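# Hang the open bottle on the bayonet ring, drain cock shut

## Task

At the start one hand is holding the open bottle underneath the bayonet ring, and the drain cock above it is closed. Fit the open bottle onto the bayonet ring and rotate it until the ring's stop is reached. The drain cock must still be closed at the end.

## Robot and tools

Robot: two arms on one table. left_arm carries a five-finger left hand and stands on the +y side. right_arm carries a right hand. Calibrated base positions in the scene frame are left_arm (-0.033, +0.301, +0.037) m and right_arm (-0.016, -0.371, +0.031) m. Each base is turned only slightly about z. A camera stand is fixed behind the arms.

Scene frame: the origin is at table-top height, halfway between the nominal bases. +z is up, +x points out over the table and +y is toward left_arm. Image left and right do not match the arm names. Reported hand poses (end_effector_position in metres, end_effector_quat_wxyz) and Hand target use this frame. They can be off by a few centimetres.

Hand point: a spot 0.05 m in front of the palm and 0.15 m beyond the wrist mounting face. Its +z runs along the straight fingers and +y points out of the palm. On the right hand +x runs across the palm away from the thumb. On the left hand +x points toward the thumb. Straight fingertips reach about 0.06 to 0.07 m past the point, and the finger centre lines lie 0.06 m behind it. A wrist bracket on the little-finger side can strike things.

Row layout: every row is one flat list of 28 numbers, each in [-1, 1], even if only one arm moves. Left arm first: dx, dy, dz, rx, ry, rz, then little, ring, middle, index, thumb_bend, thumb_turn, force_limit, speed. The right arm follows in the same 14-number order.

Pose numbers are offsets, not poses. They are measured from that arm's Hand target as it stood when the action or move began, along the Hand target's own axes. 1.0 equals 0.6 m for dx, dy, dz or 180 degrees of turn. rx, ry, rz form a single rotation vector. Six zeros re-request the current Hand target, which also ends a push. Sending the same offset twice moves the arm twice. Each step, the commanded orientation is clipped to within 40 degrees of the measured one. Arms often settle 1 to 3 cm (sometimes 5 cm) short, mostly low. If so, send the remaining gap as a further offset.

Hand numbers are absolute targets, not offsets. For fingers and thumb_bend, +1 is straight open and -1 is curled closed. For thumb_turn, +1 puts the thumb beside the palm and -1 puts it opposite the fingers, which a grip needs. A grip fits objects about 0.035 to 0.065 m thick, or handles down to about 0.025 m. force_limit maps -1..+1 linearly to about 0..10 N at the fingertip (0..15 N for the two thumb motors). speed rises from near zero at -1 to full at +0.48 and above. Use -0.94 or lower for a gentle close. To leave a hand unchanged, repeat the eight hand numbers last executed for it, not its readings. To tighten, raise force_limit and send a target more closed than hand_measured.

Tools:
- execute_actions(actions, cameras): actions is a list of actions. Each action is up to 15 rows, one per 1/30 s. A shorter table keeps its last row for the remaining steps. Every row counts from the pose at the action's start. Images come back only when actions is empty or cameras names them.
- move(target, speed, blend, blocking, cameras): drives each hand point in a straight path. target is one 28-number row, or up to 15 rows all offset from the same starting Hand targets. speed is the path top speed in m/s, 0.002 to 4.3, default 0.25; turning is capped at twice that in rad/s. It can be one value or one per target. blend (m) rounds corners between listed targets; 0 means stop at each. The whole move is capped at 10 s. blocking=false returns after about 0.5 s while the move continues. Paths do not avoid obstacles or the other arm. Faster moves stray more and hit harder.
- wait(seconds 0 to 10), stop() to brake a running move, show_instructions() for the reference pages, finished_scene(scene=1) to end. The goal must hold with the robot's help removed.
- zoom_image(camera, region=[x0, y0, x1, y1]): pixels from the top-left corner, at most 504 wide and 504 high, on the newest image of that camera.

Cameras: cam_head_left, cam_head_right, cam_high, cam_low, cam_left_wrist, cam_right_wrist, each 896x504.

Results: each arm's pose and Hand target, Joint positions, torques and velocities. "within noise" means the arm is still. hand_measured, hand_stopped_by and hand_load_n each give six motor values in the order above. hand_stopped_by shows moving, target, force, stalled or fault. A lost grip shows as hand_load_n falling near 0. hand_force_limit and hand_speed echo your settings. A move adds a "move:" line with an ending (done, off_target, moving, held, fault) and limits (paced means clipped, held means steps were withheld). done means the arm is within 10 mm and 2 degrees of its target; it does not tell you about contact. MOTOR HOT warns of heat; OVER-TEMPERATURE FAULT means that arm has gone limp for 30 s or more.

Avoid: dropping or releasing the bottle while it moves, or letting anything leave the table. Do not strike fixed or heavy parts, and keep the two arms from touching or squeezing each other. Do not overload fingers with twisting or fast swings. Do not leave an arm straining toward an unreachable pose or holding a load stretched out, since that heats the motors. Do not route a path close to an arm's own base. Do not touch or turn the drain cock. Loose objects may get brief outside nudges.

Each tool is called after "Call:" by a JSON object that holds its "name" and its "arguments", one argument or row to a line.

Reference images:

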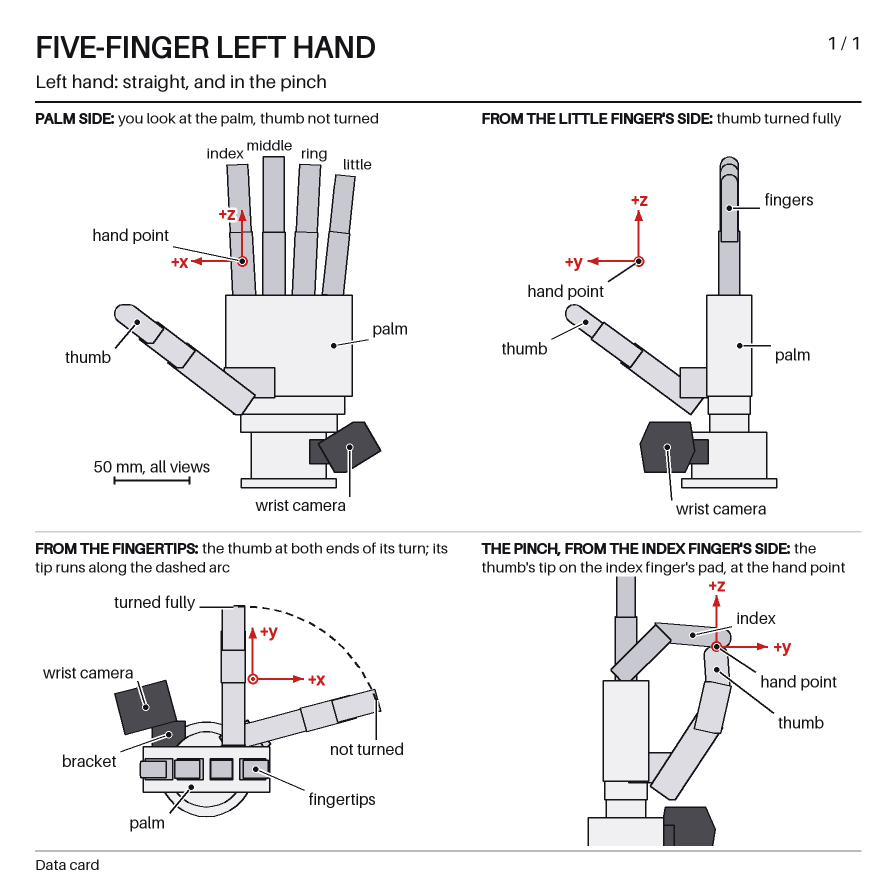

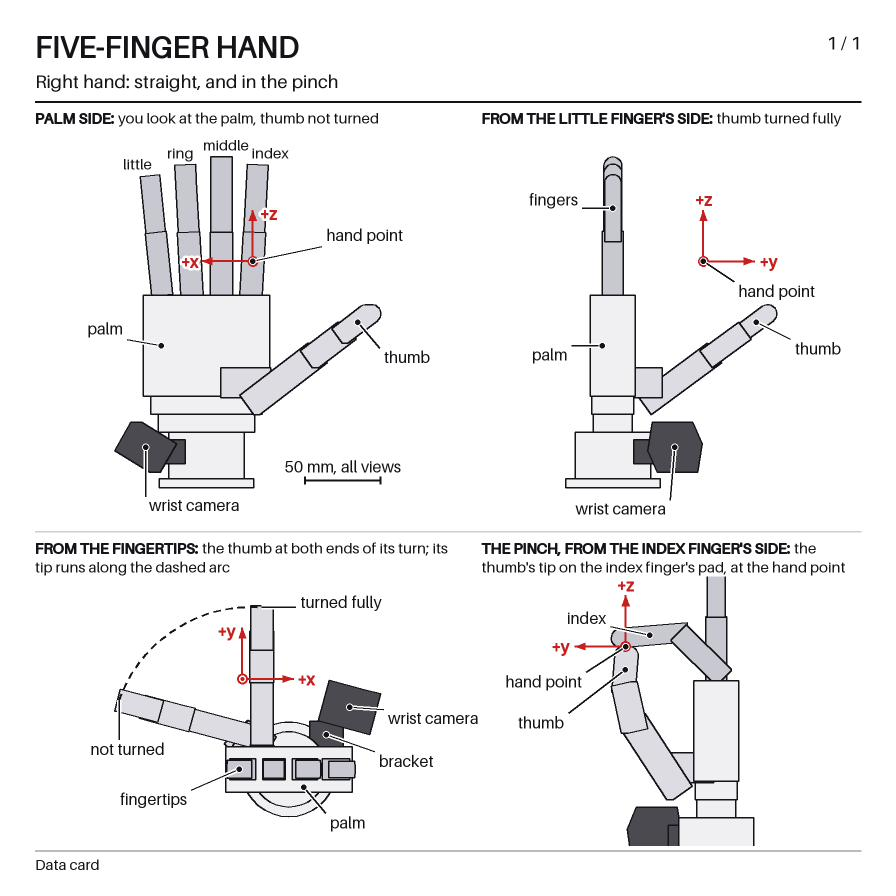

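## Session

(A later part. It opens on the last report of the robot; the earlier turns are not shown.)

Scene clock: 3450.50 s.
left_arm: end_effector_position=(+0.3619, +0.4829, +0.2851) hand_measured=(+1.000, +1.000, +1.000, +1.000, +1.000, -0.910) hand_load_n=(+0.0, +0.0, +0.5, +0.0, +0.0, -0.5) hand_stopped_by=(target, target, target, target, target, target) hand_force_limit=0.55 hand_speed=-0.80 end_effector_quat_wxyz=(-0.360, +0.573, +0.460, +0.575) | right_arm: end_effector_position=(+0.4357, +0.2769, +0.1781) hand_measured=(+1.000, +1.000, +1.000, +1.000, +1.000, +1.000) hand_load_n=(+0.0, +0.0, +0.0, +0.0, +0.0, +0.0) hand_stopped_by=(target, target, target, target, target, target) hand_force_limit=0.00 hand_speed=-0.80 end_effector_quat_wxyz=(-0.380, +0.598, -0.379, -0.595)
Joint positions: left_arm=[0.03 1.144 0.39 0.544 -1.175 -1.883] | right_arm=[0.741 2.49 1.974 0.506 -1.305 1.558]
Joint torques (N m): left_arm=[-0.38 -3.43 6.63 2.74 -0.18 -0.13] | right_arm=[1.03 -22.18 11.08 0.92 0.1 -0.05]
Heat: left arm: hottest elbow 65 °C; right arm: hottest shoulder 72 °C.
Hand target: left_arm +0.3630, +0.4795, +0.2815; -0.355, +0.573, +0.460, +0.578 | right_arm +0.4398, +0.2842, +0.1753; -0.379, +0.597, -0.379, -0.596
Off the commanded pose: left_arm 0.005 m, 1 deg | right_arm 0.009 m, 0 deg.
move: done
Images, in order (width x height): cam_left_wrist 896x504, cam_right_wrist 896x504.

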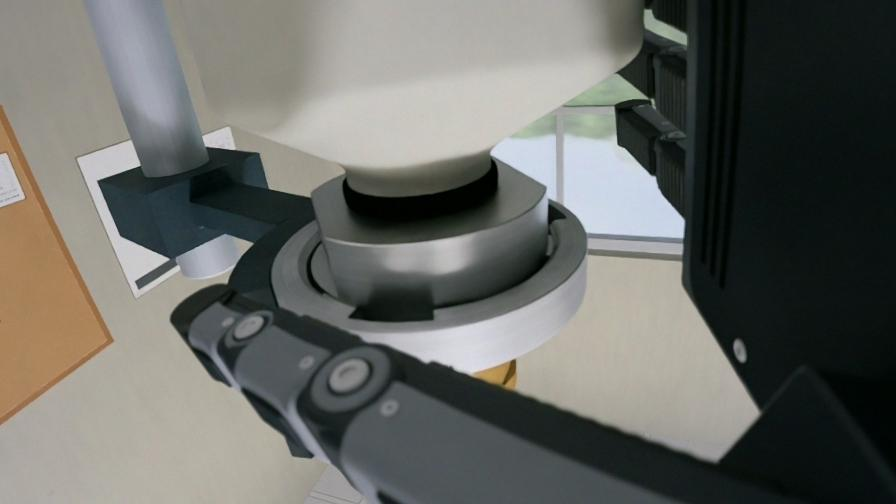

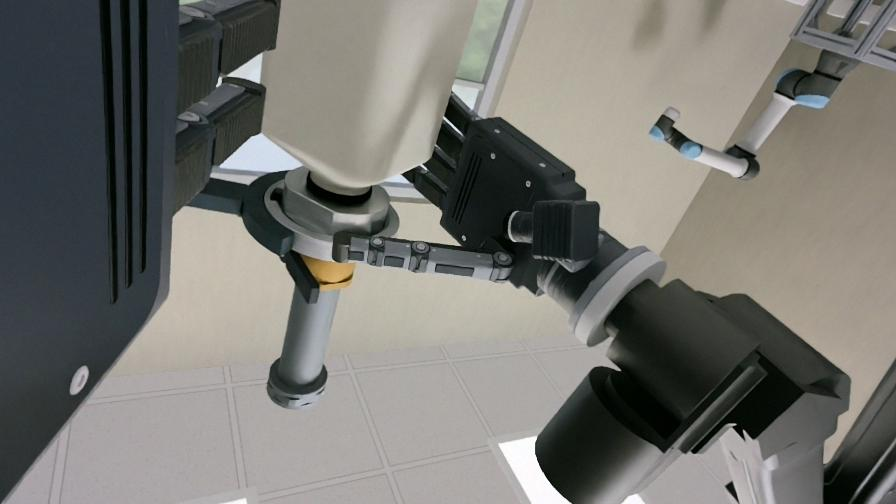

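Call:
{"name": "move", "arguments": {
  "target": [-0.0154,-0.0037,-0.113,0,0,0,1.0,1.0,1.0,1.0,1.0,-0.91,0.55,-0.8,0,0,0,0,0,0,1,1,1,1,1,1,0.0,-0.80],
  "speed": 0.1,
  "cameras": ["cam_right_wrist","cam_left_wrist","cam_high","cam_head_left","cam_low"]
}}

Call:
{"name": "zoom_image", "arguments": {
  "camera": "cam_right_wrist",
  "region": [225, 150, 435, 310]
}}

Call:
{"name": "zoom_image", "arguments": {
  "camera": "cam_left_wrist",
  "region": [250, 150, 620, 440]
}}

Scene clock: 3463.20 s.
left_arm: end_effector_position=(+0.3427, +0.4155, +0.2786) hand_measured=(+1.000, +1.000, +1.000, +1.000, +1.000, -0.910) hand_load_n=(+0.0, +0.0, +0.0, +0.0, +0.0, +0.0) hand_stopped_by=(target, target, target, target, target, target) hand_force_limit=0.55 hand_speed=-0.80 end_effector_quat_wxyz=(-0.355, +0.571, +0.455, +0.584) | right_arm: end_effector_position=(+0.4357, +0.2769, +0.1781) hand_measured=(+1.000, +1.000, +1.000, +1.000, +1.000, +1.000) hand_load_n=(+0.0, +0.0, +0.0, +0.0, +0.0, +0.0) hand_stopped_by=(target, target, target, target, target, target) hand_force_limit=0.00 hand_speed=-0.80 end_effector_quat_wxyz=(-0.380, +0.598, -0.379, -0.595)
Joint positions: left_arm=[-0.217 1.088 0.364 0.328 -1.401 -2.087] | right_arm=[0.741 2.49 1.974 0.506 -1.305 1.558]
Joint torques (N m): left_arm=[0.15 -4.31 6.53 1.21 -0.43 -0.11] | right_arm=[0.5 -21.77 10.99 0.94 0.09 -0.03]
Heat: left arm: hottest elbow 64 °C; right arm: hottest shoulder 72 °C.
Hand target: left_arm +0.3391, +0.4154, +0.2775; -0.355, +0.573, +0.460, +0.578 | right_arm +0.4398, +0.2842, +0.1753; -0.379, +0.597, -0.379, -0.596
Off the commanded pose: left_arm 0.004 m, 1 deg | right_arm 0.009 m, 0 deg.
joint sent to its limit (left arm) — joint 6 (wrist roll), lower limit. The joint targets still meet the commanded pose.
move: done
Images, in order (width x height): cam_head_left 896x504, cam_high 896x504, cam_low 896x504, cam_left_wrist 896x504, cam_right_wrist 896x504.

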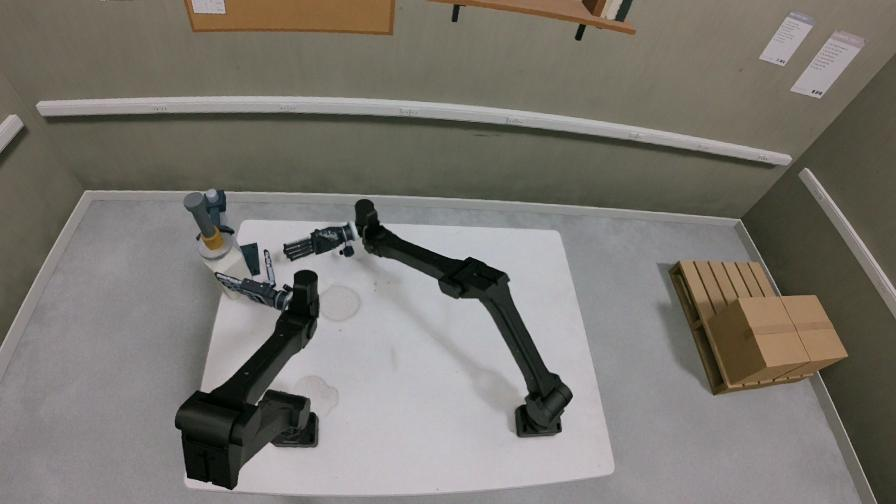

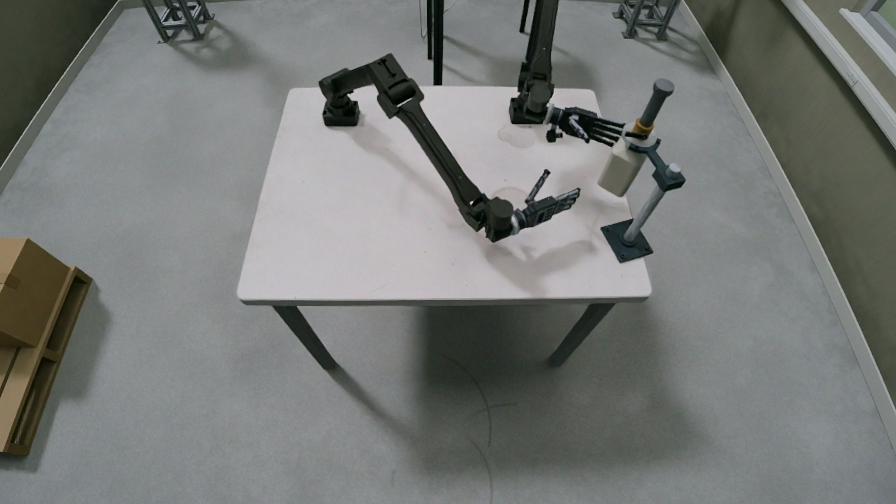

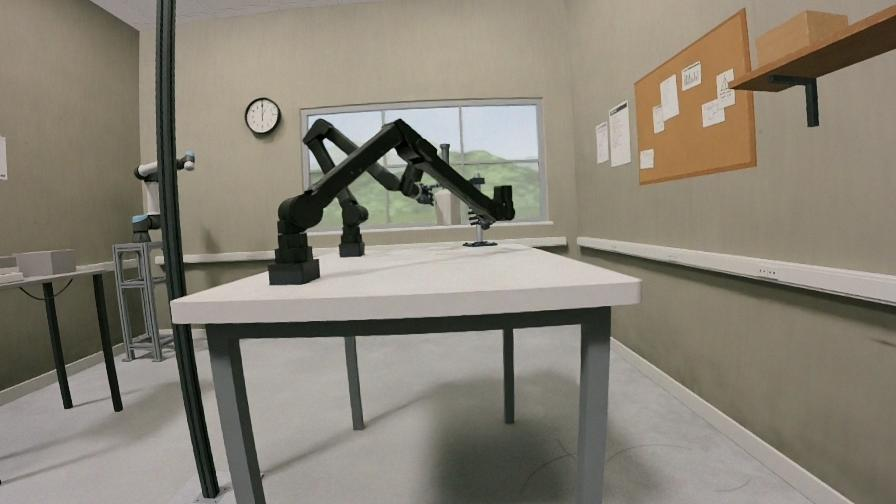

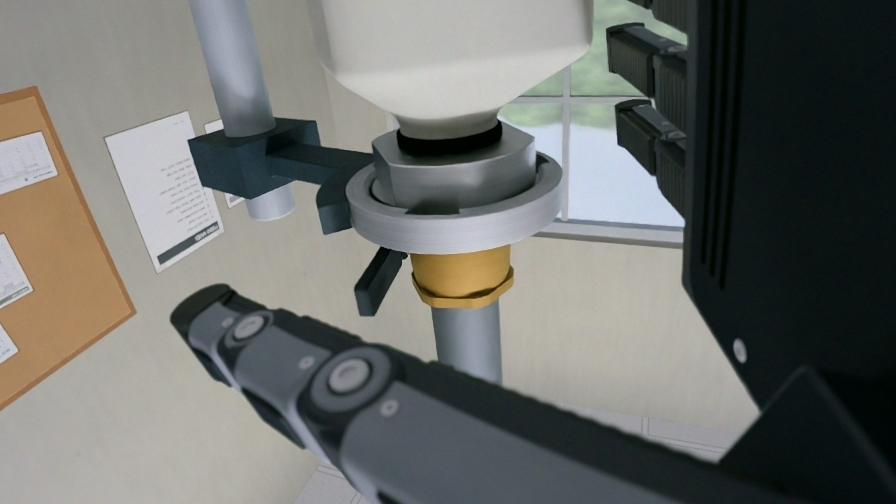

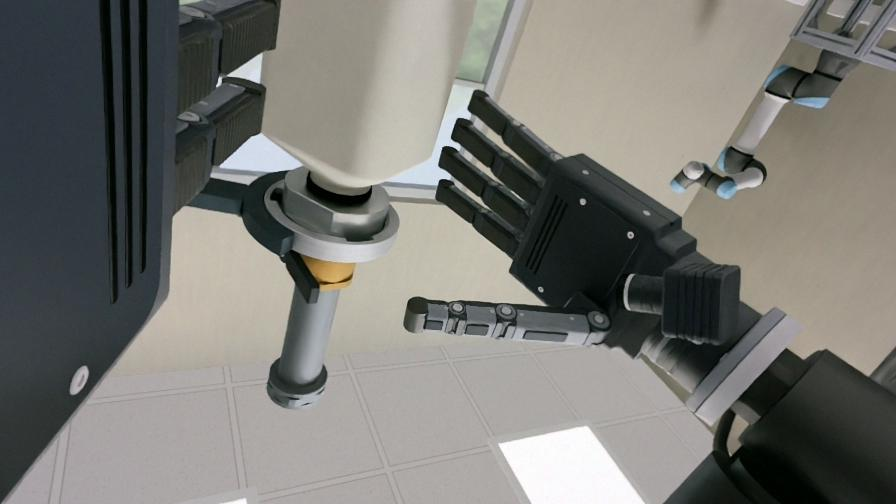

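Scaled by 2.400 from the camera's 896x504 image, which has a finer 1280x720 frame.

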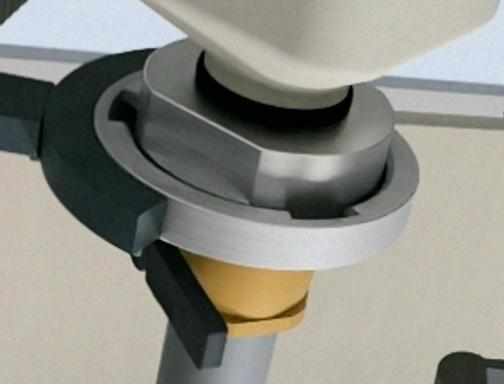

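Scaled by 1.362 from the camera's 896x504 image, which has a finer 1280x720 frame.

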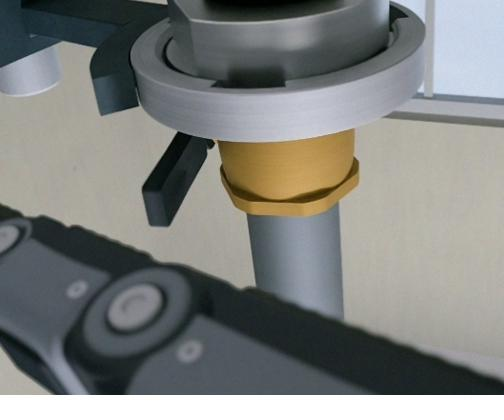

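Call:
{"name": "zoom_image", "arguments": {
  "camera": "cam_left_wrist",
  "region": [340, 110, 580, 260]
}}

Call:
{"name": "zoom_image", "arguments": {
  "camera": "cam_right_wrist",
  "region": [320, 200, 410, 260]
}}

Call:
{"name": "zoom_image", "arguments": {
  "camera": "cam_left_wrist",
  "region": [390, 180, 480, 230]
}}

Scaled by 2.100 from the camera's 896x504 image, which has a finer 1280x720 frame.

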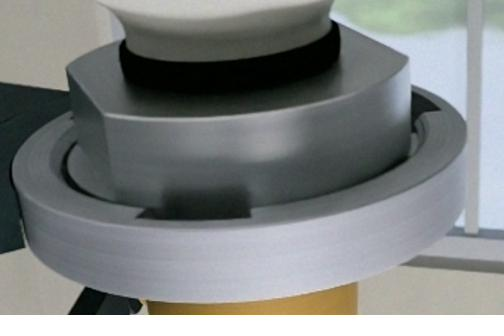

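Scaled by 5.600 from the camera's 896x504 image, which has a finer 1280x720 frame.

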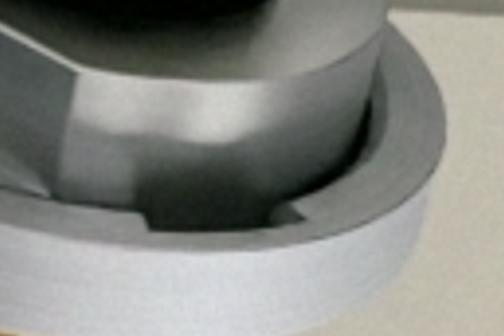

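Scaled by 5.600 from the camera's 896x504 image, which has a finer 1280x720 frame.

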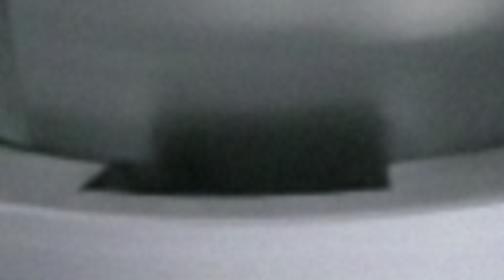

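Call:
{"name": "finished_scene", "arguments": {

}}

The scene is finished: the task was done.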